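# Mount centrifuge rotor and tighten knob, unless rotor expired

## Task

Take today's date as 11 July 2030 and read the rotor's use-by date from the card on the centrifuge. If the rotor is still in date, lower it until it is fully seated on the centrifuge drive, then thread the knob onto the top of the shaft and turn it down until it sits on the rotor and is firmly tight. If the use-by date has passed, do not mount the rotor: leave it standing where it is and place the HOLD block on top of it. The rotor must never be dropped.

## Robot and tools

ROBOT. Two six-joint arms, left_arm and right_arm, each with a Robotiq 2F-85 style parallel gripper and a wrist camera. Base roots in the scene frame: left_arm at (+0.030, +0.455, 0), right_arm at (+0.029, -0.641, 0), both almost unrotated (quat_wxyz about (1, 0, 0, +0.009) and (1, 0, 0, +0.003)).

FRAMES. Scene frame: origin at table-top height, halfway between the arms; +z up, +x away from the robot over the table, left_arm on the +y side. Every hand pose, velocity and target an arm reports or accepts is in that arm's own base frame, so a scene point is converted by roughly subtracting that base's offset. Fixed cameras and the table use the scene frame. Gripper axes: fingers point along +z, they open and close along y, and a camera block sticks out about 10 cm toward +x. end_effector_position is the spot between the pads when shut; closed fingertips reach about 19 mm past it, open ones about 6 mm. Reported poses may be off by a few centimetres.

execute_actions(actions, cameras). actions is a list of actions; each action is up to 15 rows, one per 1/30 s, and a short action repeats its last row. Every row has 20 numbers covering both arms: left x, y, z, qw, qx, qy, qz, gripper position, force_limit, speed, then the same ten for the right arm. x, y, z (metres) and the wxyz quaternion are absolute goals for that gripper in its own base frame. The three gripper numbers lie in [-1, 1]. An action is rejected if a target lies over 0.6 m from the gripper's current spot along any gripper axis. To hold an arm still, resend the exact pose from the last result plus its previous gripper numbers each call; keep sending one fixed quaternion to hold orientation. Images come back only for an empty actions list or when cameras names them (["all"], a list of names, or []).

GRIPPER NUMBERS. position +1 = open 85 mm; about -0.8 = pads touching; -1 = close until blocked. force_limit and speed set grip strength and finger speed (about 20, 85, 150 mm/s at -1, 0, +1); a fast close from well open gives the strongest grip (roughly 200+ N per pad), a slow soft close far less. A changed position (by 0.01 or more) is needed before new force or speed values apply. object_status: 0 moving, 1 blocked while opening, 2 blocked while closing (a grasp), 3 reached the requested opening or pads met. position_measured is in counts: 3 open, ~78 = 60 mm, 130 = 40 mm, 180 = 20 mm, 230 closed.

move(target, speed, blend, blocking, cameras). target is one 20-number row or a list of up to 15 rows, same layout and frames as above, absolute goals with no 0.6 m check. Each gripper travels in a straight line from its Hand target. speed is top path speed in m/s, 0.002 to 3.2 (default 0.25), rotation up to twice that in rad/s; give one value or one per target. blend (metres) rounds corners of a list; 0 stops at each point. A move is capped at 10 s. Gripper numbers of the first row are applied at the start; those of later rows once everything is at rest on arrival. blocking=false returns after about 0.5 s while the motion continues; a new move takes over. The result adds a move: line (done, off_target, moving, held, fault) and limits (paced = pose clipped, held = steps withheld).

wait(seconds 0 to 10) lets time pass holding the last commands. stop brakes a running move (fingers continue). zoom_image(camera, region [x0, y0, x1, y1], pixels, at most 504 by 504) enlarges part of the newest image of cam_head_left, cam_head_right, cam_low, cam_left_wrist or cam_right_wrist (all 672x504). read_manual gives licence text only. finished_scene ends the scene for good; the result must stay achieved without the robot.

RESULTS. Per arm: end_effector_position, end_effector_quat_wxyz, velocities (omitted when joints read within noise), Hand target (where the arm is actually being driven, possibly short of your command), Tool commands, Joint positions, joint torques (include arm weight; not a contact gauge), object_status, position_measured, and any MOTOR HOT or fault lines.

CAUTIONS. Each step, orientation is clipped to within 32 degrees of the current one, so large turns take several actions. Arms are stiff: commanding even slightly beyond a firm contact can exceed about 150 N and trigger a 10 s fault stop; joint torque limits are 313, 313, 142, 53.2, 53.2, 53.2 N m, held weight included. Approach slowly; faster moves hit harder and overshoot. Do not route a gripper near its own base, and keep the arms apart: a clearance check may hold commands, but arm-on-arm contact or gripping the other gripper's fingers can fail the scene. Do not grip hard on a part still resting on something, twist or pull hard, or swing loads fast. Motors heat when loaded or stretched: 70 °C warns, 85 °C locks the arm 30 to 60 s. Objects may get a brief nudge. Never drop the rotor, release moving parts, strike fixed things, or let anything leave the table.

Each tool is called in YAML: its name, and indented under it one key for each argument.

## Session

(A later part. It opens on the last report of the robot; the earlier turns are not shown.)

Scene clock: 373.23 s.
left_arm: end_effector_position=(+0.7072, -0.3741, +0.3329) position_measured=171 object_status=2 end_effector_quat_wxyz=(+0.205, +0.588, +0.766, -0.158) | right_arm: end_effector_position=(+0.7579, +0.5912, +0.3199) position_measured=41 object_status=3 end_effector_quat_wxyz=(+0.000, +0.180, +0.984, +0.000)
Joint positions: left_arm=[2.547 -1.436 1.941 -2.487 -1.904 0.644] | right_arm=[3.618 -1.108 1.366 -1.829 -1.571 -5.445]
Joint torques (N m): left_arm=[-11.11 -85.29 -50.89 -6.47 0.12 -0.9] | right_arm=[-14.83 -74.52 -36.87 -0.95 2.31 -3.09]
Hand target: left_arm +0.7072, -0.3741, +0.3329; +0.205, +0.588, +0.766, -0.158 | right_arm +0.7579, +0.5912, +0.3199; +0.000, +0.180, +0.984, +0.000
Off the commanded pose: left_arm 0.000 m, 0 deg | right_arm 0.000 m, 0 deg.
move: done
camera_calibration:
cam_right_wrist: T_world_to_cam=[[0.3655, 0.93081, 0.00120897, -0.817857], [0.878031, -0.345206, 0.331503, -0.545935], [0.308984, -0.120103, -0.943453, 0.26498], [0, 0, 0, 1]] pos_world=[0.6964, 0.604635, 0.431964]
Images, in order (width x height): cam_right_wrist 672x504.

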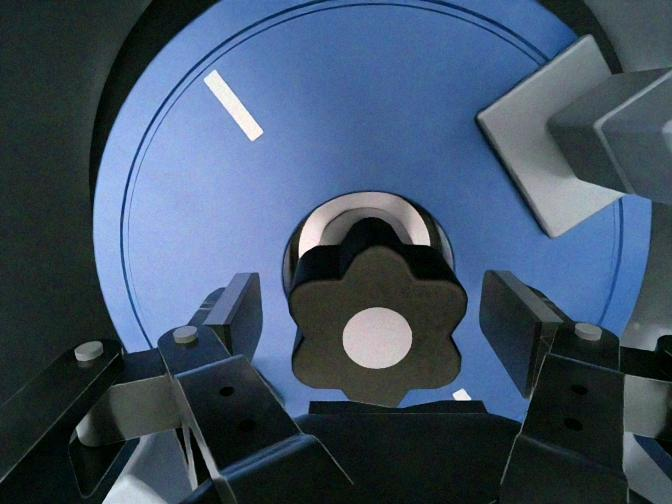

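move:
  target: [0.7072, -0.3741, 0.3329, 0.205335, 0.588018, 0.76632, -0.157559, -1, -0.2, -1, 0.7579, 0.59123, 0.3199, 0, 0.17967, 0.98373, 0, -1, 0.1, -1]
  speed: 0.02

wait:
  seconds: 0.4
  cameras: ["cam_right_wrist"]

Scene clock: 375.40 s.
left_arm: end_effector_position=(+0.7072, -0.3741, +0.3329) position_measured=171 object_status=2 end_effector_quat_wxyz=(+0.205, +0.588, +0.766, -0.158) | right_arm: end_effector_position=(+0.7579, +0.5912, +0.3199) position_measured=110 object_status=0 end_effector_quat_wxyz=(+0.000, +0.180, +0.984, +0.000)
Joint positions: left_arm=[2.547 -1.436 1.941 -2.487 -1.904 0.644] | right_arm=[3.618 -1.108 1.366 -1.829 -1.571 -5.445]
Joint torques (N m): left_arm=[-9.88 -84.85 -51.42 -6.47 0.18 -0.74] | right_arm=[3.22 -65.12 -37.86 -2.35 -0.07 -0.43]
Hand target: left_arm +0.7072, -0.3741, +0.3329; +0.205, +0.588, +0.766, -0.158 | right_arm +0.7579, +0.5912, +0.3199; +0.000, +0.180, +0.984, +0.000
Off the commanded pose: left_arm 0.000 m, 0 deg | right_arm 0.000 m, 0 deg.
move: done

Scene clock: 375.80 s.
left_arm: end_effector_position=(+0.7072, -0.3741, +0.3329) position_measured=171 object_status=2 end_effector_quat_wxyz=(+0.205, +0.588, +0.766, -0.158) | right_arm: end_effector_position=(+0.7579, +0.5912, +0.3199) position_measured=110 object_status=2 end_effector_quat_wxyz=(+0.000, +0.180, +0.984, +0.000)
Joint positions: left_arm=[2.547 -1.436 1.941 -2.487 -1.904 0.644] | right_arm=[3.618 -1.108 1.366 -1.829 -1.571 -5.445]
Joint torques (N m): left_arm=[-10.54 -84.08 -51.48 -6.66 0.27 -0.94] | right_arm=[2.85 -59.77 -36.83 -2.23 -2.08 0.73]
Hand target: left_arm +0.7072, -0.3741, +0.3329; +0.205, +0.588, +0.766, -0.158 | right_arm +0.7579, +0.5912, +0.3199; +0.000, +0.180, +0.984, +0.000
Tool commands: left_gripper/position=-1.0 left_gripper/force_limit=-0.2 left_gripper/speed=-1.0 right_gripper/position=-1.0 right_gripper/force_limit=+0.1 right_gripper/speed=-1.0
Off the commanded pose: left_arm 0.000 m, 0 deg | right_arm 0.000 m, 0 deg.
wait: 0.40 s; at rest by 0.17 s
camera_calibration:
cam_right_wrist: T_world_to_cam=[[0.365264, 0.930903, 0.00125861, -0.817769], [0.878097, -0.344993, 0.331551, -0.54613], [0.309076, -0.119999, -0.943436, 0.264845], [0, 0, 0, 1]] pos_world=[0.6964, 0.604634, 0.431964]
Images, in order (width x height): cam_right_wrist 672x504.

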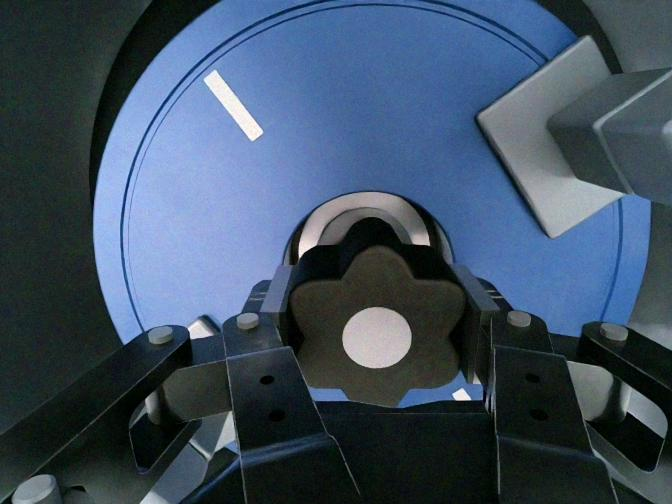

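move:
  target:
    - [0.7072, -0.3741, 0.3329, 0.205335, 0.588018, 0.76632, -0.157559, -1, -0.2, -1, 0.7579, 0.59123, 0.3195, 0, 0.64746, 0.76211, 0, -1, 0.1, -1]
    - [0.7072, -0.3741, 0.3329, 0.205335, 0.588018, 0.76632, -0.157559, -1, -0.2, -1, 0.7579, 0.59123, 0.3191, 0, 0.94176, 0.33628, 0, -1, 0.1, -1]
  speed: 0.25
  blend: [0.0003, 0]

Scene clock: 380.80 s.
left_arm: end_effector_position=(+0.7072, -0.3741, +0.3329) position_measured=171 object_status=2 end_effector_quat_wxyz=(+0.205, +0.588, +0.766, -0.158) | right_arm: end_effector_position=(+0.7579, +0.5912, +0.3191) position_measured=110 object_status=2 end_effector_quat_wxyz=(+0.000, +0.942, +0.336, +0.000)
Joint positions: left_arm=[2.547 -1.436 1.941 -2.487 -1.904 0.644] | right_arm=[3.618 -1.108 1.367 -1.83 -1.571 -3.351]
Joint torques (N m): left_arm=[-10.5 -81.34 -51.26 -6.77 0.25 -0.79] | right_arm=[4.92 -53.73 -40.07 0.04 -4.63 3.49]
Hand target: left_arm +0.7072, -0.3741, +0.3329; +0.205, +0.588, +0.766, -0.158 | right_arm +0.7579, +0.5912, +0.3191; +0.000, +0.942, +0.336, +0.000
Off the commanded pose: left_arm 0.000 m, 0 deg | right_arm 0.000 m, 0 deg.
move: done

move:
  target:
    - [0.7072, -0.3741, 0.3329, 0.205335, 0.588018, 0.76632, -0.157559, -1, -0.2, -1, 0.7579, 0.59125, 0.3186, 0, 0.983729, -0.179661, 0, -1, 0.1, -1]
    - [0.7072, -0.3741, 0.3329, 0.205335, 0.588018, 0.76632, -0.157559, -1, -0.2, -1, 0.75787, 0.59128, 0.3182, 0, 0.762106, -0.647453, 0, -1, 0.1, -1]
  speed: 0.25
  blend: [0.0003, 0]
  cameras: ["cam_right_wrist"]

Scene clock: 384.27 s.
left_arm: end_effector_position=(+0.7196, -0.3713, +0.3332) position_measured=171 object_status=2 end_effector_quat_wxyz=(+0.214, +0.592, +0.764, -0.141) | right_arm: end_effector_position=(+0.7579, +0.5912, +0.3186) position_measured=110 object_status=2 end_effector_quat_wxyz=(+0.000, +0.978, -0.208, +0.000)
Joint positions: left_arm=[2.548 -1.428 1.934 -2.503 -1.874 0.658] | right_arm=[3.618 -1.107 1.368 -1.831 -1.571 -2.245]
Joint torques (N m): left_arm=[0.32 -97.17 -47.61 -6.46 -0.79 -1.6] | right_arm=[3.77 -38.65 -35.09 -1.47 -0.1 16.42]
Hand target: left_arm +0.7196, -0.3713, +0.3332; +0.214, +0.592, +0.764, -0.141 | right_arm +0.7579, +0.5913, +0.3186; +0.000, +0.978, -0.208, +0.000
Tool commands: left_gripper/position=-1.0 left_gripper/force_limit=-0.2 left_gripper/speed=-1.0 right_gripper/position=-1.0 right_gripper/force_limit=+0.1 right_gripper/speed=-1.0
Off the commanded pose: left_arm 0.013 m, 2 deg | right_arm 0.000 m, 57 deg.
FORCE FAULT: contact force on the left arm reached its limit, and that arm stopped. The contact can be on any part of that arm, not only on its tool. That arm's remaining commands of this call were not run. That arm is still stopped at the end of this call. That arm stays stopped for about 9 more seconds. Until then a move that you send moves the other arm only, and its call returns only when the move has ended. Once the stop has ended, the next robot result says so. If the stop ends while you think or write, that arm runs what you send next. While its stop runs, that arm takes no new command, but its gripper still runs the gripper command that each later call begins with. Until it ends, the stop uses up actions while you think or wait. An arm that is not stopped still takes commands.
move: fault (left_arm), off_target (right_arm; braked at the fault stop of left_arm); path passed 1 of 2 targets
camera_calibration:
cam_right_wrist: T_world_to_cam=[[-0.418787, -0.908084, 0.00124767, 0.863779], [-0.856567, 0.395484, 0.331489, 0.331278], [-0.301513, 0.137754, -0.943458, 0.573907], [0, 0, 0, 1]] pos_world=[0.818541, 0.57431, 0.430564]
Images, in order (width x height): cam_right_wrist 672x504.

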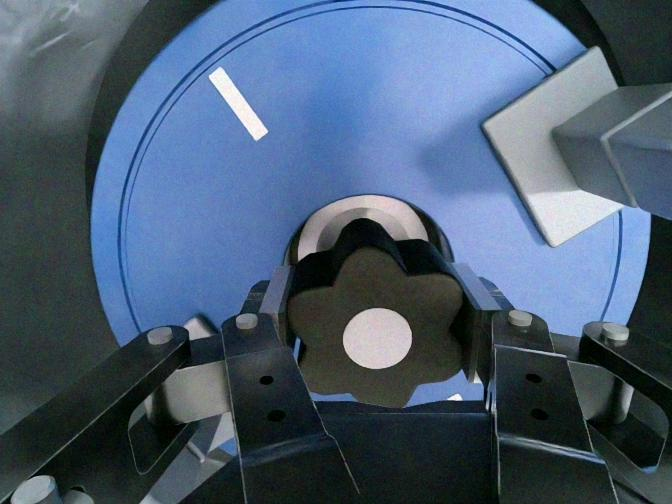

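zoom_image:
  camera: "cam_right_wrist"
  region: [270, 170, 490, 390]

Scaled by 2.291.

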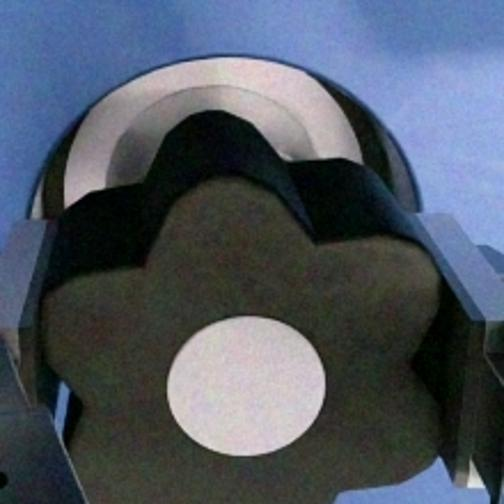

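move:
  target: [0.7196, -0.3713, 0.3332, 0.214, 0.592, 0.764, -0.141, -1, -0.2, -1, 0.7579, 0.59125, 0.3186, 0, 0.983729, -0.179661, 0, -1, 0.1, -1]
  speed: 0.05
  cameras: ["cam_right_wrist"]

Scene clock: 386.97 s.
left_arm: end_effector_position=(+0.7193, -0.3714, +0.3333) position_measured=171 object_status=2 end_effector_quat_wxyz=(+0.214, +0.592, +0.764, -0.141) | right_arm: end_effector_position=(+0.7579, +0.5913, +0.3186) position_measured=110 object_status=2 end_effector_quat_wxyz=(+0.000, +0.984, -0.180, +0.000)
Joint positions: left_arm=[2.548 -1.429 1.934 -2.503 -1.875 0.658] | right_arm=[3.618 -1.107 1.367 -1.831 -1.571 -2.303]
Joint torques (N m): left_arm=[0.64 -85.78 -48.95 -10.94 5.88 -1.55] | right_arm=[3.73 -50.8 -37.69 1.34 0.39 -0.48]
Hand target: left_arm +0.7196, -0.3713, +0.3332; +0.214, +0.592, +0.764, -0.141 | right_arm +0.7579, +0.5913, +0.3186; +0.000, +0.984, -0.180, +0.000
Tool commands: left_gripper/position=-1.0 left_gripper/force_limit=-0.2 left_gripper/speed=-1.0 right_gripper/position=-1.0 right_gripper/force_limit=+0.1 right_gripper/speed=-1.0
Off the commanded pose: right_arm 0.000 m, 0 deg.
FORCE FAULT, CONTINUED: the left arm was still stopped when this call began, by the force fault that an earlier result reported. Since the last result the stop counts as 3 of the actions that you can send in this scene. That arm ran no command of this call. That arm is still stopped at the end of this call. That arm stays stopped for about 6 more seconds. If the stop ends while you think or write, that arm runs what you send next. While its stop runs, that arm takes no new command, but its gripper still runs the gripper command that each later call begins with.
move: done (right_arm), not run (left_arm; its earlier fault stop)
camera_calibration:
cam_right_wrist: T_world_to_cam=[[-0.36544, -0.930834, 0.00128489, 0.836785], [-0.878055, 0.345177, 0.33147, 0.37726], [-0.308987, 0.120004, -0.943465, 0.590155], [0, 0, 0, 1]] pos_world=[0.8194, 0.577865, 0.430664]
Images, in order (width x height): cam_right_wrist 672x504.

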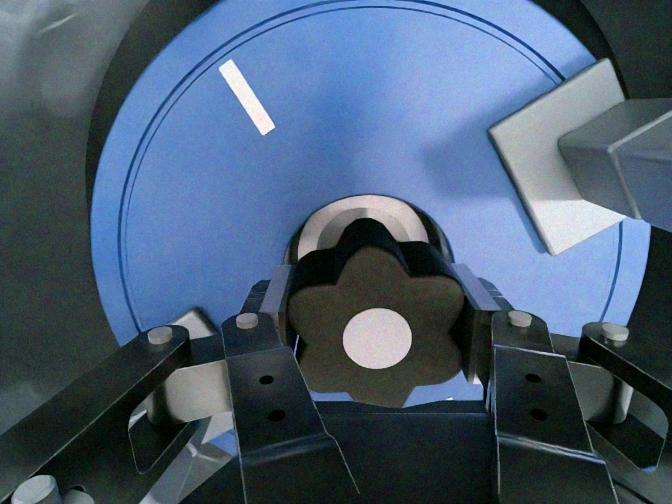

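zoom_image:
  camera: "cam_right_wrist"
  region: [290, 185, 450, 265]

Scaled by 3.150.

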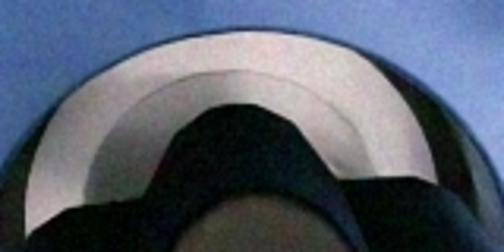

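wait:
  seconds: 6.5
  cameras: ["cam_left_wrist", "cam_right_wrist"]

Scene clock: 396.13 s.
left_arm: end_effector_position=(+0.7193, -0.3714, +0.3333) position_measured=171 object_status=2 end_effector_quat_wxyz=(+0.214, +0.592, +0.764, -0.141) | right_arm: end_effector_position=(+0.7579, +0.5913, +0.3186) position_measured=110 object_status=2 end_effector_quat_wxyz=(+0.000, +0.984, -0.180, +0.000)
Joint positions: left_arm=[2.548 -1.429 1.934 -2.503 -1.875 0.658] | right_arm=[3.618 -1.107 1.367 -1.831 -1.571 -2.304]
Joint torques (N m): left_arm=[-0.78 -85.59 -48.43 -10.74 5.81 -1.77] | right_arm=[-7.26 -65.6 -32.97 1.37 3.25 -0.39]
Hand target: left_arm +0.7193, -0.3714, +0.3333; +0.214, +0.592, +0.764, -0.141 | right_arm +0.7579, +0.5913, +0.3186; +0.000, +0.984, -0.180, +0.000
Tool commands: left_gripper/position=-1.0 left_gripper/force_limit=-0.2 left_gripper/speed=-1.0 right_gripper/position=-1.0 right_gripper/force_limit=+0.1 right_gripper/speed=-1.0
Off the commanded pose: right_arm 0.000 m, 0 deg.
FORCE FAULT, CONTINUED: the left arm's stop, for the force fault that an earlier result reported, is over. The rest of the stop counts as 13 of the actions that you can send in this scene. That arm's target is now where it stood when the stop ended, not its last command. That arm accepts commands again.
wait: 6.50 s; at rest from the start
camera_calibration:
cam_left_wrist: T_world_to_cam=[[0.967076, 0.253732, 0.0196068, -0.595921], [0.150095, -0.630895, 0.761212, -0.579373], [0.205514, -0.733207, -0.648207, -0.0785408], [0, 0, 0, 1]] pos_world=[0.679403, -0.271906, 0.401799]
cam_right_wrist: T_world_to_cam=[[-0.365277, -0.930898, 0.00122409, 0.836715], [-0.878124, 0.345004, 0.331468, 0.377417], [-0.308985, 0.120003, -0.943466, 0.590154], [0, 0, 0, 1]] pos_world=[0.8194, 0.577866, 0.430664]
Images, in order (width x height): cam_left_wrist 672x504, cam_right_wrist 672x504.

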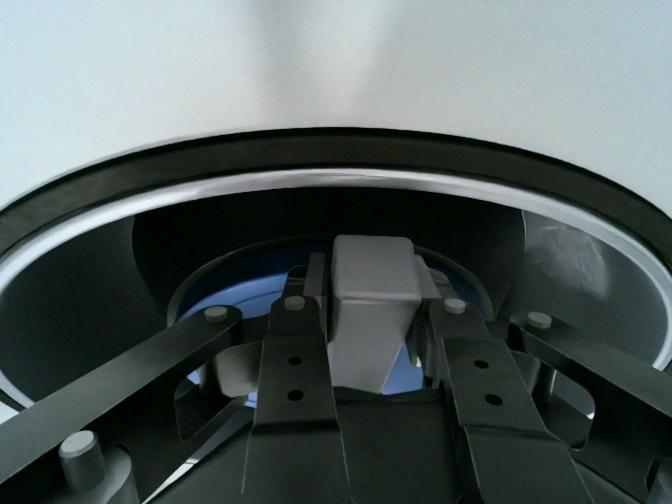

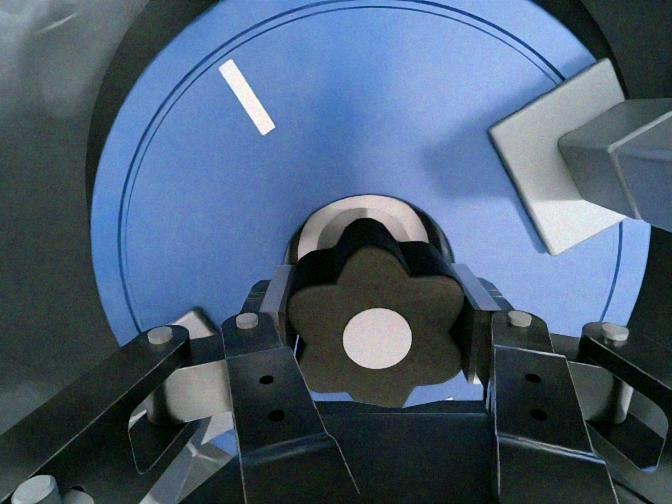

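move:
  target: [0.7193, -0.3714, 0.3333, 0.214, 0.592, 0.764, -0.141, -1, -0.2, -1, 0.7579, 0.59125, 0.3186, 0, 0.97869, -0.20536, 0, -1, 0.1, -1]
  speed: 0.03

Scene clock: 397.53 s.
left_arm: end_effector_position=(+0.7194, -0.3714, +0.3332) position_measured=171 object_status=2 end_effector_quat_wxyz=(+0.214, +0.592, +0.764, -0.141) | right_arm: end_effector_position=(+0.7579, +0.5912, +0.3186) position_measured=110 object_status=2 end_effector_quat_wxyz=(+0.000, +0.979, -0.205, +0.000)
Joint positions: left_arm=[2.548 -1.429 1.933 -2.502 -1.875 0.659] | right_arm=[3.618 -1.107 1.367 -1.831 -1.571 -2.251]
Joint torques (N m): left_arm=[-1.29 -116.48 -47.87 0.11 -3.73 -1.58] | right_arm=[-6.06 -58.22 -31.1 -0.16 1.7 16.76]
Hand target: left_arm +0.7193, -0.3714, +0.3333; +0.214, +0.592, +0.764, -0.141 | right_arm +0.7579, +0.5912, +0.3186; +0.000, +0.979, -0.205, +0.000
Off the commanded pose: left_arm 0.000 m, 0 deg | right_arm 0.000 m, 0 deg.
move: done

move:
  target: [0.7193, -0.3714, 0.3333, 0.214, 0.592, 0.764, -0.141, -1, -0.2, -1, 0.7579, 0.59125, 0.3186, 0, 0.983729, -0.179661, 0, -1, 0.1, -1]
  speed: 0.03
  cameras: ["cam_right_wrist"]

Scene clock: 401.33 s.
left_arm: end_effector_position=(+0.7192, -0.3714, +0.3333) position_measured=171 object_status=2 end_effector_quat_wxyz=(+0.214, +0.592, +0.764, -0.141) | right_arm: end_effector_position=(+0.7579, +0.5912, +0.3186) position_measured=110 object_status=2 end_effector_quat_wxyz=(+0.000, +0.984, -0.180, +0.000)
Joint positions: left_arm=[2.548 -1.429 1.933 -2.502 -1.875 0.659] | right_arm=[3.618 -1.107 1.367 -1.831 -1.571 -2.303]
Joint torques (N m): left_arm=[-1.96 -76.5 -57.39 -14.54 8.81 -1.62] | right_arm=[7.13 -45.86 -29.19 1.41 1.67 -0.88]
Hand target: left_arm +0.7193, -0.3714, +0.3333; +0.214, +0.592, +0.764, -0.141 | right_arm +0.7579, +0.5913, +0.3186; +0.000, +0.984, -0.180, +0.000
Off the commanded pose: left_arm 0.000 m, 0 deg | right_arm 0.000 m, 0 deg.
move: done
camera_calibration:
cam_right_wrist: T_world_to_cam=[[-0.36544, -0.930834, 0.00128489, 0.836785], [-0.878055, 0.345177, 0.33147, 0.37726], [-0.308987, 0.120004, -0.943465, 0.590155], [0, 0, 0, 1]] pos_world=[0.8194, 0.577865, 0.430664]
Images, in order (width x height): cam_right_wrist 672x504.

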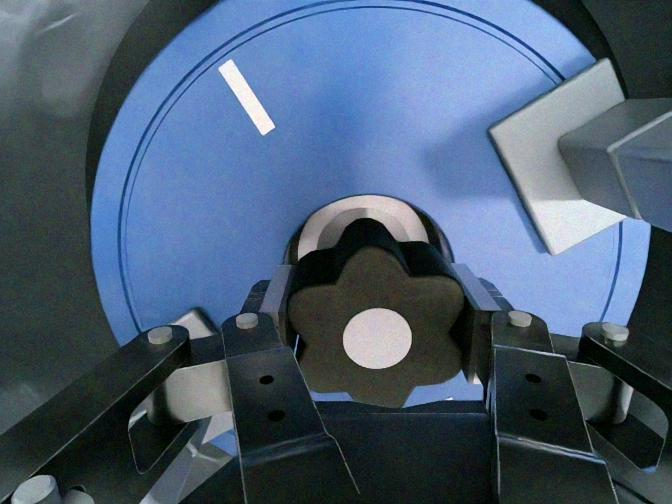

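move:
  target: [0.7193, -0.3714, 0.3333, 0.214, 0.592, 0.764, -0.141, -1, -0.2, -1, 0.7579, 0.59125, 0.3186, 0, 0.983729, -0.179661, 0, 0.7, 0.1, -0.6]
  speed: 0.02
  cameras: ["cam_right_wrist"]

Scene clock: 402.67 s.
left_arm: end_effector_position=(+0.7193, -0.3714, +0.3333) position_measured=171 object_status=2 end_effector_quat_wxyz=(+0.214, +0.592, +0.764, -0.141) | right_arm: end_effector_position=(+0.7579, +0.5913, +0.3186) position_measured=41 object_status=0 end_effector_quat_wxyz=(+0.000, +0.984, -0.180, +0.000)
Joint positions: left_arm=[2.548 -1.429 1.933 -2.502 -1.875 0.659] | right_arm=[3.618 -1.107 1.367 -1.831 -1.571 -2.304]
Joint torques (N m): left_arm=[24.19 -26.27 -72.65 -19.66 10.78 -1.6] | right_arm=[4.68 -76.82 -52.31 -3.53 -2.48 -0.96]
Hand target: left_arm +0.7193, -0.3714, +0.3333; +0.214, +0.592, +0.764, -0.141 | right_arm +0.7579, +0.5913, +0.3186; +0.000, +0.984, -0.180, +0.000
Off the commanded pose: left_arm 0.000 m, 0 deg | right_arm 0.000 m, 0 deg.
move: done
camera_calibration:
cam_right_wrist: T_world_to_cam=[[-0.365277, -0.930898, 0.00122409, 0.836715], [-0.878124, 0.345004, 0.331468, 0.377417], [-0.308985, 0.120003, -0.943466, 0.590154], [0, 0, 0, 1]] pos_world=[0.8194, 0.577866, 0.430664]
Images, in order (width x height): cam_right_wrist 672x504.

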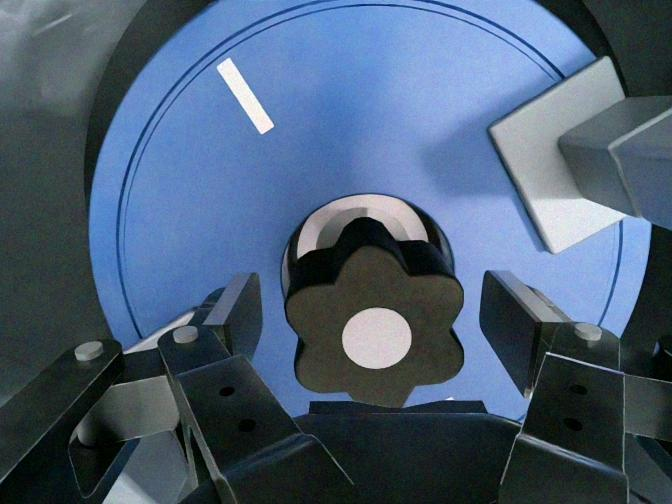

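wait:
  seconds: 0.2
  cameras: ["cam_left_wrist"]

Scene clock: 403.83 s.
left_arm: end_effector_position=(+0.7193, -0.3714, +0.3333) position_measured=171 object_status=2 end_effector_quat_wxyz=(+0.214, +0.592, +0.764, -0.141) | right_arm: end_effector_position=(+0.7579, +0.5913, +0.3186) position_measured=41 object_status=3 end_effector_quat_wxyz=(+0.000, +0.984, -0.180, +0.000)
Joint positions: left_arm=[2.548 -1.429 1.933 -2.502 -1.875 0.659] | right_arm=[3.618 -1.107 1.367 -1.831 -1.571 -2.304]
Joint torques (N m): left_arm=[24.25 -25.65 -71.06 -20.32 11.8 -1.67] | right_arm=[3.3 -73.14 -53.15 -3.58 -2.35 -0.65]
Hand target: left_arm +0.7193, -0.3714, +0.3333; +0.214, +0.592, +0.764, -0.141 | right_arm +0.7579, +0.5913, +0.3186; +0.000, +0.984, -0.180, +0.000
Tool commands: left_gripper/position=-1.0 left_gripper/force_limit=-0.2 left_gripper/speed=-1.0 right_gripper/position=+0.7 right_gripper/force_limit=+0.1 right_gripper/speed=-0.6
Off the commanded pose: left_arm 0.000 m, 0 deg | right_arm 0.000 m, 0 deg.
wait: 0.20 s; at rest from the start
camera_calibration:
cam_left_wrist: T_world_to_cam=[[0.967152, 0.253433, 0.0197045, -0.596093], [0.149896, -0.631201, 0.760997, -0.579233], [0.205299, -0.733046, -0.648456, -0.0782509], [0, 0, 0, 1]] pos_world=[0.679402, -0.271905, 0.401798]
Images, in order (width x height): cam_left_wrist 672x504.

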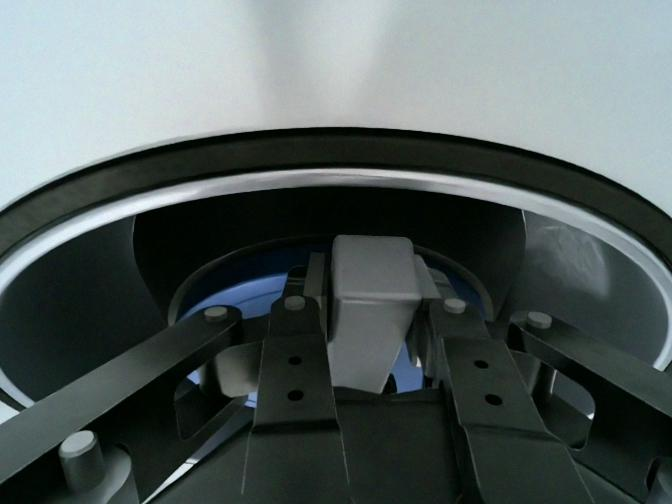

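move:
  target: [0.7190, -0.3712, 0.3336, 0.214, 0.592, 0.764, -0.141, -1, -0.2, -1, 0.7579, 0.59125, 0.3186, 0, 0.983729, -0.179661, 0, 0.7, 0.1, -0.6]
  speed: 0.005

Scene clock: 405.70 s.
left_arm: end_effector_position=(+0.7190, -0.3712, +0.3335) position_measured=171 object_status=2 end_effector_quat_wxyz=(+0.214, +0.592, +0.764, -0.141) | right_arm: end_effector_position=(+0.7579, +0.5913, +0.3186) position_measured=41 object_status=3 end_effector_quat_wxyz=(+0.000, +0.984, -0.180, +0.000)
Joint positions: left_arm=[2.548 -1.429 1.934 -2.502 -1.875 0.659] | right_arm=[3.618 -1.107 1.367 -1.831 -1.571 -2.304]
Joint torques (N m): left_arm=[24.6 -101.06 -57.57 -13.55 11.51 -1.55] | right_arm=[0.39 -73.35 -51.25 -3.6 -2.45 -1.59]
Hand target: left_arm +0.7190, -0.3712, +0.3336; +0.214, +0.592, +0.764, -0.141 | right_arm +0.7579, +0.5913, +0.3186; +0.000, +0.984, -0.180, +0.000
Off the commanded pose: left_arm 0.000 m, 0 deg | right_arm 0.000 m, 0 deg.
move: done

move:
  target: [0.7188, -0.3715, 0.3336, 0.214, 0.592, 0.764, -0.141, -1, -0.2, -1, 0.7579, 0.59125, 0.3186, 0, 0.983729, -0.179661, 0, 0.7, 0.1, -0.6]
  speed: 0.005

Scene clock: 406.63 s.
left_arm: end_effector_position=(+0.7188, -0.3714, +0.3336) position_measured=171 object_status=2 end_effector_quat_wxyz=(+0.214, +0.592, +0.764, -0.141) | right_arm: end_effector_position=(+0.7579, +0.5913, +0.3186) position_measured=41 object_status=3 end_effector_quat_wxyz=(+0.000, +0.984, -0.180, +0.000)
Joint positions: left_arm=[2.548 -1.43 1.934 -2.502 -1.874 0.658] | right_arm=[3.618 -1.107 1.367 -1.831 -1.571 -2.304]
Joint torques (N m): left_arm=[2.78 -95.61 -60.05 -22.14 11.66 -5.68] | right_arm=[3.53 -71.94 -51.63 -3.33 -2.55 -2.31]
Hand target: left_arm +0.7188, -0.3715, +0.3336; +0.214, +0.592, +0.764, -0.141 | right_arm +0.7579, +0.5913, +0.3186; +0.000, +0.984, -0.180, +0.000
Off the commanded pose: left_arm 0.000 m, 0 deg | right_arm 0.000 m, 0 deg.
move: done

move:
  target: [0.7184, -0.3712, 0.3336, 0.214, 0.592, 0.764, -0.141, -1, -0.2, -1, 0.7579, 0.59125, 0.3186, 0, 0.983729, -0.179661, 0, 0.7, 0.1, -0.6]
  speed: 0.005

Scene clock: 407.63 s.
left_arm: end_effector_position=(+0.7184, -0.3713, +0.3336) position_measured=171 object_status=2 end_effector_quat_wxyz=(+0.214, +0.592, +0.764, -0.141) | right_arm: end_effector_position=(+0.7579, +0.5913, +0.3186) position_measured=41 object_status=3 end_effector_quat_wxyz=(+0.000, +0.984, -0.180, +0.000)
Joint positions: left_arm=[2.547 -1.43 1.935 -2.502 -1.874 0.658] | right_arm=[3.618 -1.107 1.367 -1.831 -1.571 -2.304]
Joint torques (N m): left_arm=[18.06 -107.92 -57.5 -21.22 10.41 -3.95] | right_arm=[3.63 -74.02 -50.04 -3.43 -2.63 -1.91]
Hand target: left_arm +0.7184, -0.3712, +0.3336; +0.214, +0.592, +0.764, -0.141 | right_arm +0.7579, +0.5913, +0.3186; +0.000, +0.984, -0.180, +0.000
Off the commanded pose: left_arm 0.000 m, 0 deg | right_arm 0.000 m, 0 deg.
move: done

move:
  target: [0.7184, -0.3712, 0.3340, 0.214, 0.592, 0.764, -0.141, -1, -0.2, -1, 0.7579, 0.59125, 0.3186, 0, 0.983729, -0.179661, 0, 0.7, 0.1, -0.6]
  speed: 0.005

move:
  target: [0.7184, -0.3712, 0.3344, 0.214, 0.592, 0.764, -0.141, -1, -0.2, -1, 0.7579, 0.59125, 0.3186, 0, 0.983729, -0.179661, 0, 0.7, 0.1, -0.6]
  speed: 0.005

Scene clock: 409.00 s.
left_arm: end_effector_position=(+0.7184, -0.3712, +0.3339) position_measured=171 object_status=2 end_effector_quat_wxyz=(+0.214, +0.592, +0.764, -0.141) | right_arm: end_effector_position=(+0.7579, +0.5913, +0.3186) position_measured=41 object_status=3 end_effector_quat_wxyz=(+0.000, +0.984, -0.180, +0.000)
Joint positions: left_arm=[2.548 -1.431 1.934 -2.501 -1.874 0.658] | right_arm=[3.618 -1.107 1.367 -1.831 -1.571 -2.304]
Joint torques (N m): left_arm=[45.42 -130.04 -83.91 -14.96 11.18 -0.49] | right_arm=[2.44 -72.69 -50.81 -3.87 -2.42 -2.29]
Hand target: left_arm +0.7184, -0.3712, +0.3340; +0.214, +0.592, +0.764, -0.141 | right_arm +0.7579, +0.5913, +0.3186; +0.000, +0.984, -0.180, +0.000
Off the commanded pose: left_arm 0.000 m, 0 deg | right_arm 0.000 m, 0 deg.
move: done

Scene clock: 409.70 s.
left_arm: end_effector_position=(+0.7184, -0.3712, +0.3343) position_measured=171 object_status=2 end_effector_quat_wxyz=(+0.214, +0.592, +0.764, -0.141) | right_arm: end_effector_position=(+0.7579, +0.5913, +0.3186) position_measured=41 object_status=3 end_effector_quat_wxyz=(+0.000, +0.984, -0.180, +0.000)
Joint positions: left_arm=[2.548 -1.431 1.934 -2.501 -1.874 0.658] | right_arm=[3.618 -1.107 1.367 -1.831 -1.571 -2.304]
Joint torques (N m): left_arm=[49.76 -155.7 -94.98 -18.15 11.48 -0.27] | right_arm=[0.3 -72.12 -50.58 -3.67 -2.05 -2.13]
Hand target: left_arm +0.7184, -0.3712, +0.3344; +0.214, +0.592, +0.764, -0.141 | right_arm +0.7579, +0.5913, +0.3186; +0.000, +0.984, -0.180, +0.000
Off the commanded pose: left_arm 0.000 m, 0 deg | right_arm 0.000 m, 0 deg.
move: done

move:
  target: [0.7184, -0.3712, 0.3338, 0.214, 0.592, 0.764, -0.141, -1, -0.2, -1, 0.7579, 0.59125, 0.3186, 0, 0.983729, -0.179661, 0, 0.7, 0.1, -0.6]
  speed: 0.005

Scene clock: 410.63 s.
left_arm: end_effector_position=(+0.7184, -0.3712, +0.3340) position_measured=171 object_status=2 end_effector_quat_wxyz=(+0.214, +0.592, +0.764, -0.141) | right_arm: end_effector_position=(+0.7579, +0.5913, +0.3186) position_measured=41 object_status=3 end_effector_quat_wxyz=(+0.000, +0.984, -0.180, +0.000)
Joint positions: left_arm=[2.548 -1.431 1.935 -2.502 -1.874 0.658] | right_arm=[3.618 -1.107 1.367 -1.831 -1.571 -2.304]
Joint torques (N m): left_arm=[52.09 -89.77 -68.7 -24.65 12.1 -0.36] | right_arm=[3.34 -74.72 -50.23 -3.39 -1.99 -2.16]
Hand target: left_arm +0.7184, -0.3712, +0.3338; +0.214, +0.592, +0.764, -0.141 | right_arm +0.7579, +0.5913, +0.3186; +0.000, +0.984, -0.180, +0.000
Off the commanded pose: left_arm 0.000 m, 0 deg | right_arm 0.000 m, 0 deg.
move: done

move:
  target: [0.7180, -0.3718, 0.3337, 0.214, 0.592, 0.764, -0.141, -1, -0.2, -1, 0.7579, 0.59125, 0.3186, 0, 0.983729, -0.179661, 0, 0.7, 0.1, -0.6]
  speed: 0.005
  cameras: ["cam_right_wrist"]

Scene clock: 411.63 s.
left_arm: end_effector_position=(+0.7180, -0.3717, +0.3337) position_measured=171 object_status=2 end_effector_quat_wxyz=(+0.214, +0.592, +0.764, -0.141) | right_arm: end_effector_position=(+0.7579, +0.5913, +0.3186) position_measured=41 object_status=3 end_effector_quat_wxyz=(+0.000, +0.984, -0.180, +0.000)
Joint positions: left_arm=[2.547 -1.431 1.935 -2.502 -1.874 0.657] | right_arm=[3.618 -1.107 1.367 -1.831 -1.571 -2.304]
Joint torques (N m): left_arm=[-2.2 -99 -61.29 -23.71 10.55 -5.29] | right_arm=[2.63 -72.05 -50.66 -3.52 -2.24 -2.21]
Hand target: left_arm +0.7180, -0.3718, +0.3337; +0.214, +0.592, +0.764, -0.141 | right_arm +0.7579, +0.5913, +0.3186; +0.000, +0.984, -0.180, +0.000
Off the commanded pose: left_arm 0.000 m, 0 deg | right_arm 0.000 m, 0 deg.
move: done
camera_calibration:
cam_right_wrist: T_world_to_cam=[[-0.365277, -0.930898, 0.00122409, 0.836715], [-0.878124, 0.345004, 0.331468, 0.377417], [-0.308985, 0.120003, -0.943466, 0.590154], [0, 0, 0, 1]] pos_world=[0.8194, 0.577866, 0.430664]
Images, in order (width x height): cam_right_wrist 672x504.

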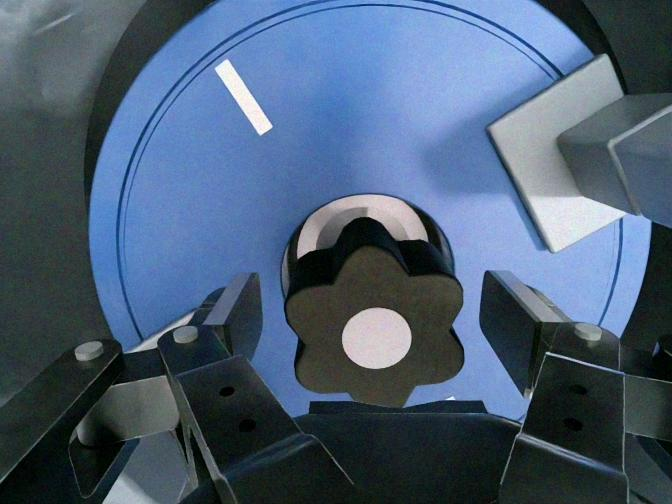

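move:
  target: [0.7180, -0.3718, 0.3337, 0.214, 0.592, 0.764, -0.141, 0.15, -0.2, -1, 0.7579, 0.59125, 0.3186, 0, 0.983729, -0.179661, 0, 0.7, 0.1, -0.6]
  speed: 0.005
  cameras: ["cam_left_wrist", "cam_right_wrist"]

Scene clock: 413.27 s.
left_arm: end_effector_position=(+0.7180, -0.3718, +0.3337) position_measured=110 object_status=0 end_effector_quat_wxyz=(+0.214, +0.592, +0.764, -0.141) | right_arm: end_effector_position=(+0.7579, +0.5913, +0.3186) position_measured=41 object_status=3 end_effector_quat_wxyz=(+0.000, +0.984, -0.180, +0.000)
Joint positions: left_arm=[2.547 -1.431 1.935 -2.502 -1.874 0.657] | right_arm=[3.618 -1.107 1.367 -1.831 -1.571 -2.304]
Joint torques (N m): left_arm=[-8.59 -97.41 -39.49 -2.18 -2.11 3.27] | right_arm=[1 -73.44 -49.52 -3.41 -2.38 -2.34]
Hand target: left_arm +0.7180, -0.3718, +0.3337; +0.214, +0.592, +0.764, -0.141 | right_arm +0.7579, +0.5913, +0.3186; +0.000, +0.984, -0.180, +0.000
Off the commanded pose: left_arm 0.000 m, 0 deg | right_arm 0.000 m, 0 deg.
move: done
camera_calibration:
cam_left_wrist: T_world_to_cam=[[0.967152, 0.253433, 0.0197045, -0.594767], [0.149896, -0.631201, 0.760997, -0.579532], [0.205299, -0.733046, -0.648456, -0.0779445], [0, 0, 0, 1]] pos_world=[0.678102, -0.272205, 0.402198]
cam_right_wrist: T_world_to_cam=[[-0.365277, -0.930898, 0.00122409, 0.836715], [-0.878124, 0.345004, 0.331468, 0.377417], [-0.308985, 0.120003, -0.943466, 0.590154], [0, 0, 0, 1]] pos_world=[0.8194, 0.577866, 0.430664]
Images, in order (width x height): cam_left_wrist 672x504, cam_right_wrist 672x504.

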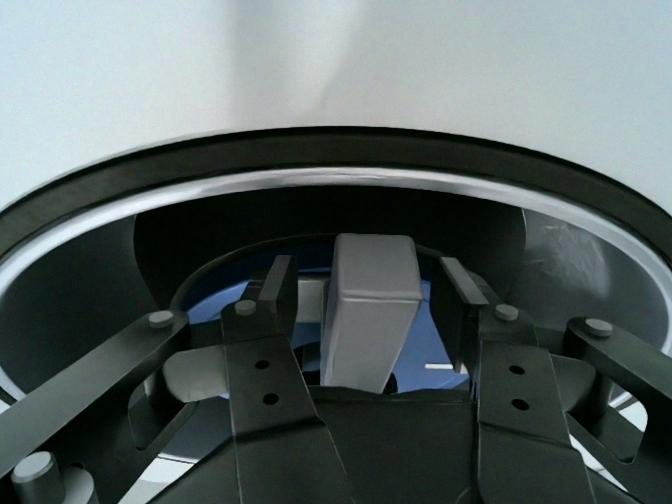

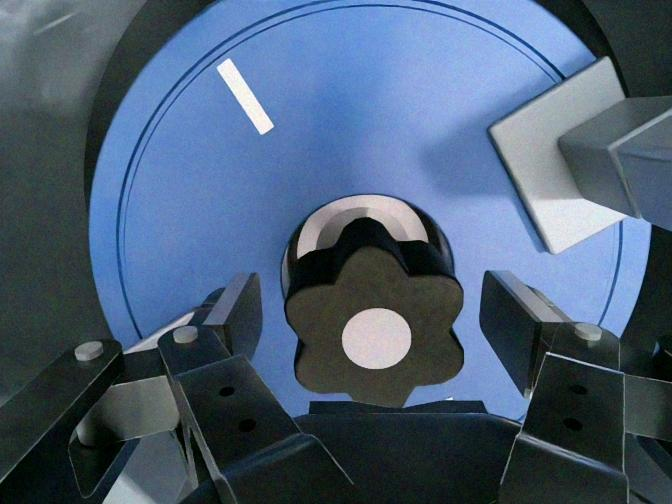

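zoom_image:
  camera: "cam_right_wrist"
  region: [300, 185, 380, 245]

zoom_image:
  camera: "cam_right_wrist"
  region: [370, 190, 450, 250]

Scaled by 6.300.

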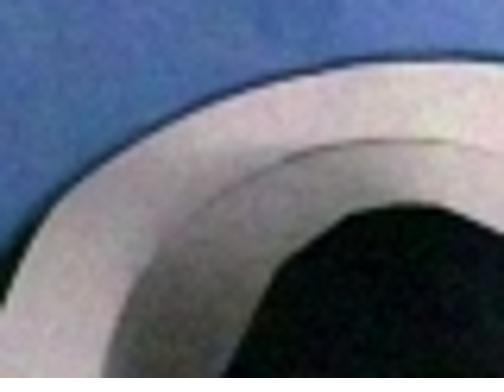

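Scaled by 6.300.

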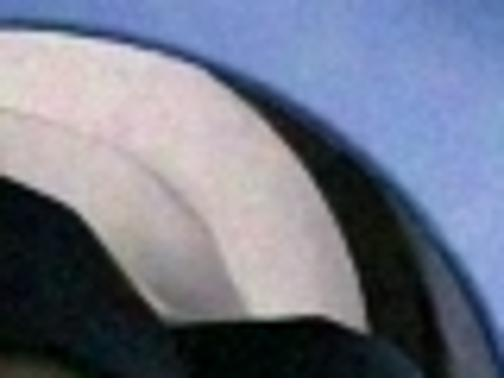

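move:
  target: [0.7180, -0.3718, 0.44, 0.214, 0.592, 0.764, -0.141, 0.15, -0.2, -1, 0.7579, 0.59125, 0.44, 0, 0.983729, -0.179661, 0, 0.7, 0.1, -0.6]
  speed: 0.1
  cameras: ["cam_right_wrist", "cam_left_wrist"]

Scene clock: 416.30 s.
left_arm: end_effector_position=(+0.7180, -0.3718, +0.4399) position_measured=110 object_status=3 end_effector_quat_wxyz=(+0.214, +0.592, +0.764, -0.141) | right_arm: end_effector_position=(+0.7579, +0.5912, +0.4399) position_measured=41 object_status=3 end_effector_quat_wxyz=(+0.000, +0.984, -0.180, +0.000)
Joint positions: left_arm=[2.547 -1.502 1.813 -2.308 -1.874 0.657] | right_arm=[3.618 -1.14 1.2 -1.631 -1.571 -2.304]
Joint torques (N m): left_arm=[-15.76 -115.76 -62.05 -2.11 -1.66 2.47] | right_arm=[-2.68 -74.55 -54.84 -1.01 -0.32 -2.58]
Hand target: left_arm +0.7180, -0.3718, +0.4400; +0.214, +0.592, +0.764, -0.141 | right_arm +0.7579, +0.5912, +0.4400; +0.000, +0.984, -0.180, +0.000
Off the commanded pose: left_arm 0.000 m, 0 deg | right_arm 0.000 m, 0 deg.
move: done
camera_calibration:
cam_left_wrist: T_world_to_cam=[[0.967138, 0.253493, 0.0196305, -0.596771], [0.149989, -0.631177, 0.760999, -0.66047], [0.205298, -0.733047, -0.648456, -0.00915153], [0, 0, 0, 1]] pos_world=[0.678102, -0.272305, 0.508398]
cam_right_wrist: T_world_to_cam=[[-0.365277, -0.930898, 0.00122409, 0.836566], [-0.878124, 0.345004, 0.331468, 0.33721], [-0.308985, 0.120003, -0.943466, 0.704597], [0, 0, 0, 1]] pos_world=[0.8194, 0.577866, 0.551964]
Images, in order (width x height): cam_left_wrist 672x504, cam_right_wrist 672x504.

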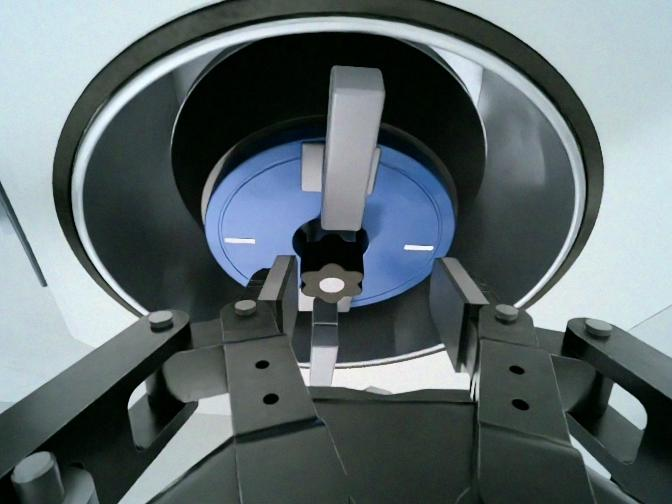

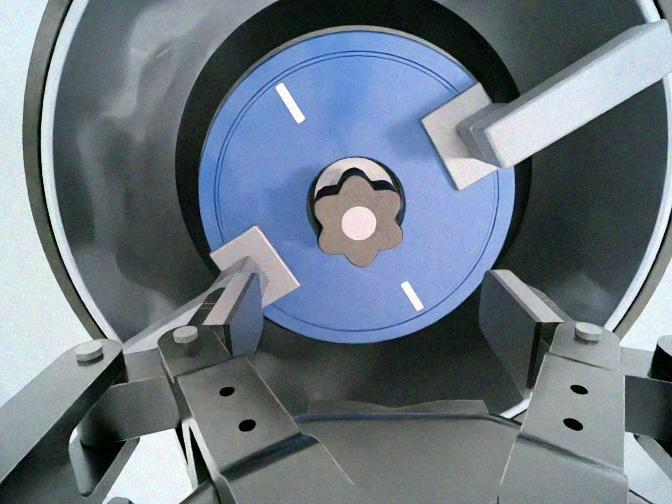

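zoom_image:
  camera: "cam_left_wrist"
  region: [200, 200, 460, 320]

zoom_image:
  camera: "cam_right_wrist"
  region: [250, 60, 470, 330]

Scaled by 1.938.

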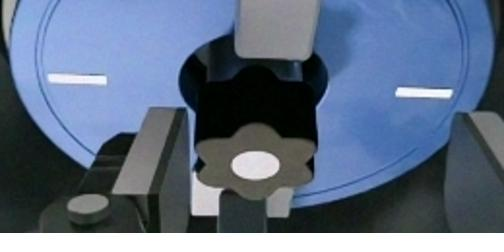

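Scaled by 1.867.

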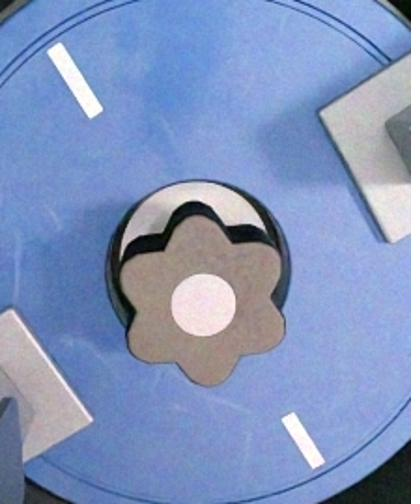

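move:
  target:
    - [0.7000, -0.3200, 0.48, 0.1, 0.57, 0.81, -0.07, 0.15, -0.2, -1, 0.72, 0.56, 0.50, 0, 0.983729, -0.179661, 0, 0.7, 0.1, -0.6]
    - [0.5200, -0.2200, 0.45, 0, 0.553973, 0.832534, 0, 0.15, -0.2, -1, 0.5600, 0.4300, 0.50, 0, 0.983729, -0.179661, 0, 0.7, 0.1, -0.6]
  speed: 0.25
  blend: [0.03, 0]
  cameras: ["all"]

Scene clock: 421.03 s.
left_arm: end_effector_position=(+0.5201, -0.2200, +0.4500) position_measured=110 object_status=3 end_effector_quat_wxyz=(+0.000, +0.554, +0.833, +0.000) | right_arm: end_effector_position=(+0.5601, +0.4301, +0.5000) position_measured=41 object_status=3 end_effector_quat_wxyz=(+0.000, +0.984, -0.180, +0.000)
Joint positions: left_arm=[2.422 -1.816 1.925 -1.679 -1.571 0.454] | right_arm=[3.542 -1.578 1.632 -1.624 -1.571 -2.38]
Joint torques (N m): left_arm=[-15.62 -71 -44.3 -1.58 1.66 -1.74] | right_arm=[-16.33 -42.98 -40.6 -3.77 2.55 -3.5]
Hand target: left_arm +0.5200, -0.2200, +0.4500; +0.000, +0.554, +0.833, +0.000 | right_arm +0.5600, +0.4300, +0.5000; +0.000, +0.984, -0.180, +0.000
Off the commanded pose: left_arm 0.000 m, 0 deg | right_arm 0.000 m, 0 deg.
move: done
camera_calibration:
cam_left_wrist: T_world_to_cam=[[0.920822, 0.389525, -0.0189138, -0.372737], [0.372151, -0.863183, 0.341203, -0.520361], [0.116581, -0.321226, -0.939799, 0.417219], [0, 0, 0, 1]] pos_world=[0.488238, -0.169955, 0.562601]
cam_right_wrist: T_world_to_cam=[[-0.365264, -0.930903, 0.00125861, 0.614154], [-0.878097, 0.344993, 0.331551, 0.199148], [-0.309076, 0.119999, -0.943436, 0.719566], [0, 0, 0, 1]] pos_world=[0.6216, 0.416666, 0.612064]

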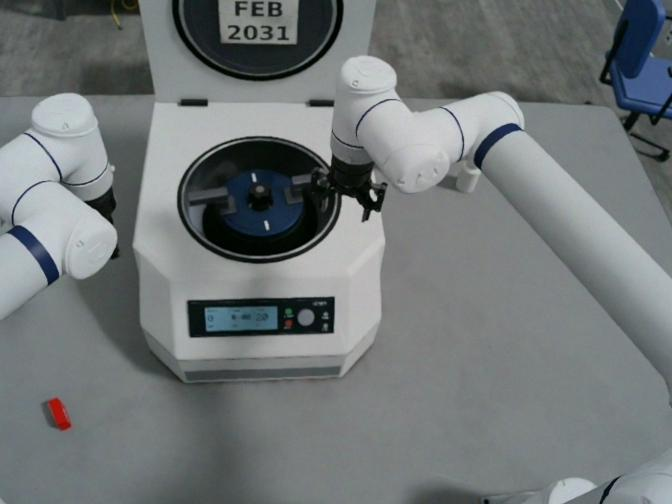

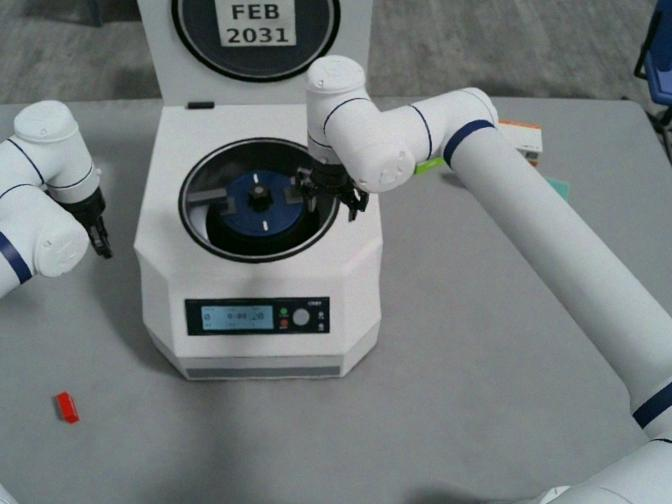

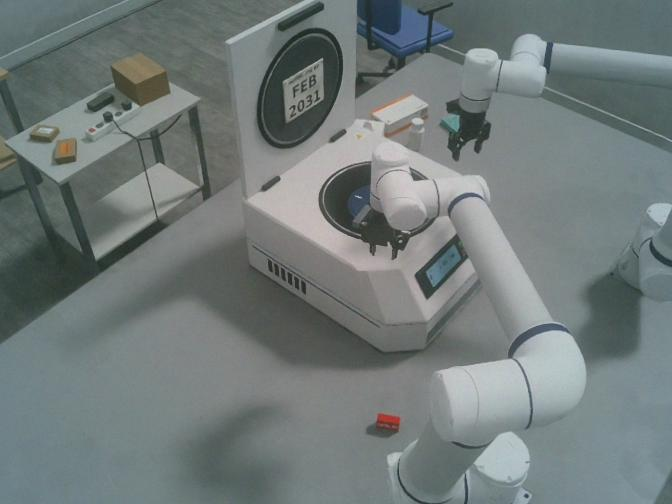

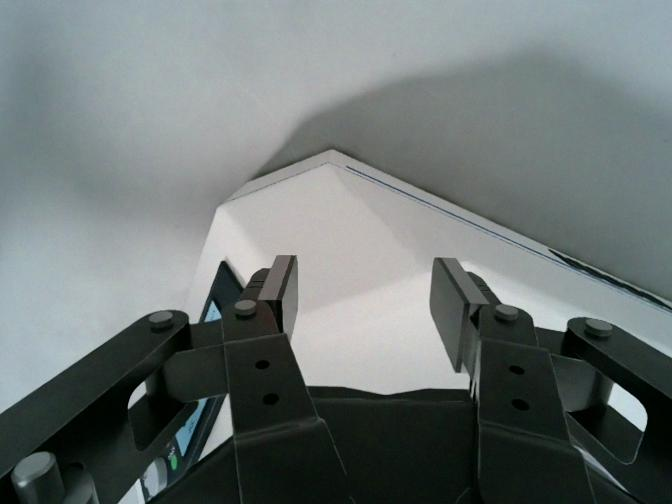

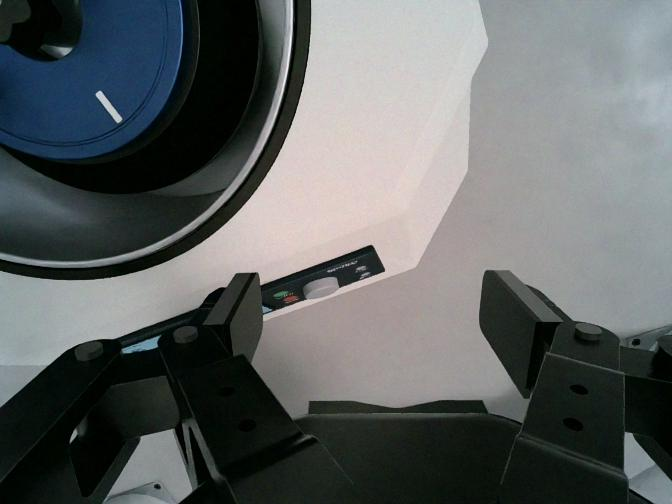

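zoom_image:
  camera: "cam_head_left"
  region: [170, 120, 350, 270]

zoom_image:
  camera: "cam_head_right"
  region: [170, 120, 350, 270]

Scaled by 2.800.

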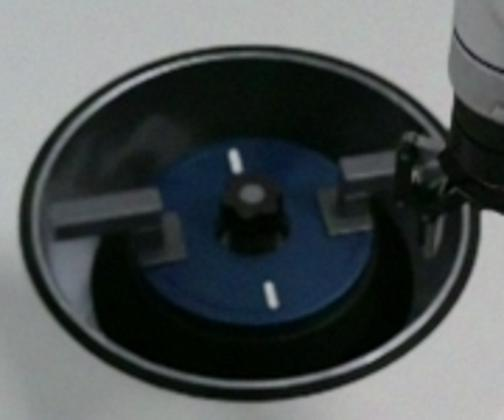

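Scaled by 2.800.

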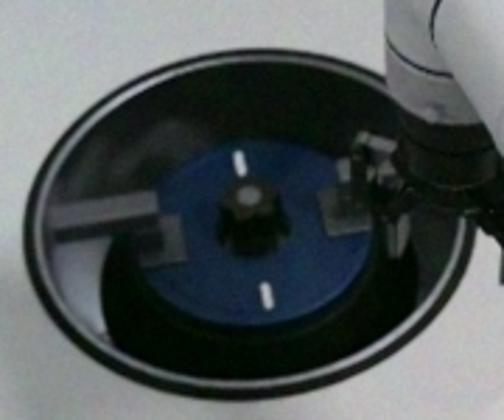

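zoom_image:
  camera: "cam_low"
  region: [250, 20, 350, 150]

Scaled by 3.877.

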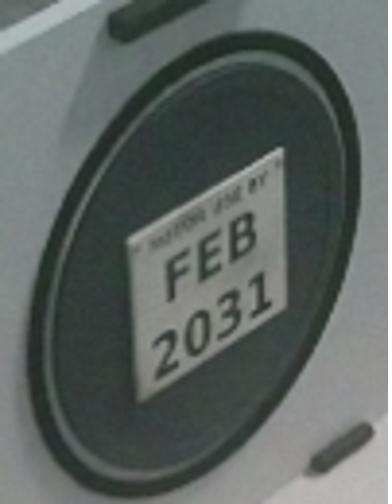

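finished_scene:
  scene: 1

The scene is finished: the task was done.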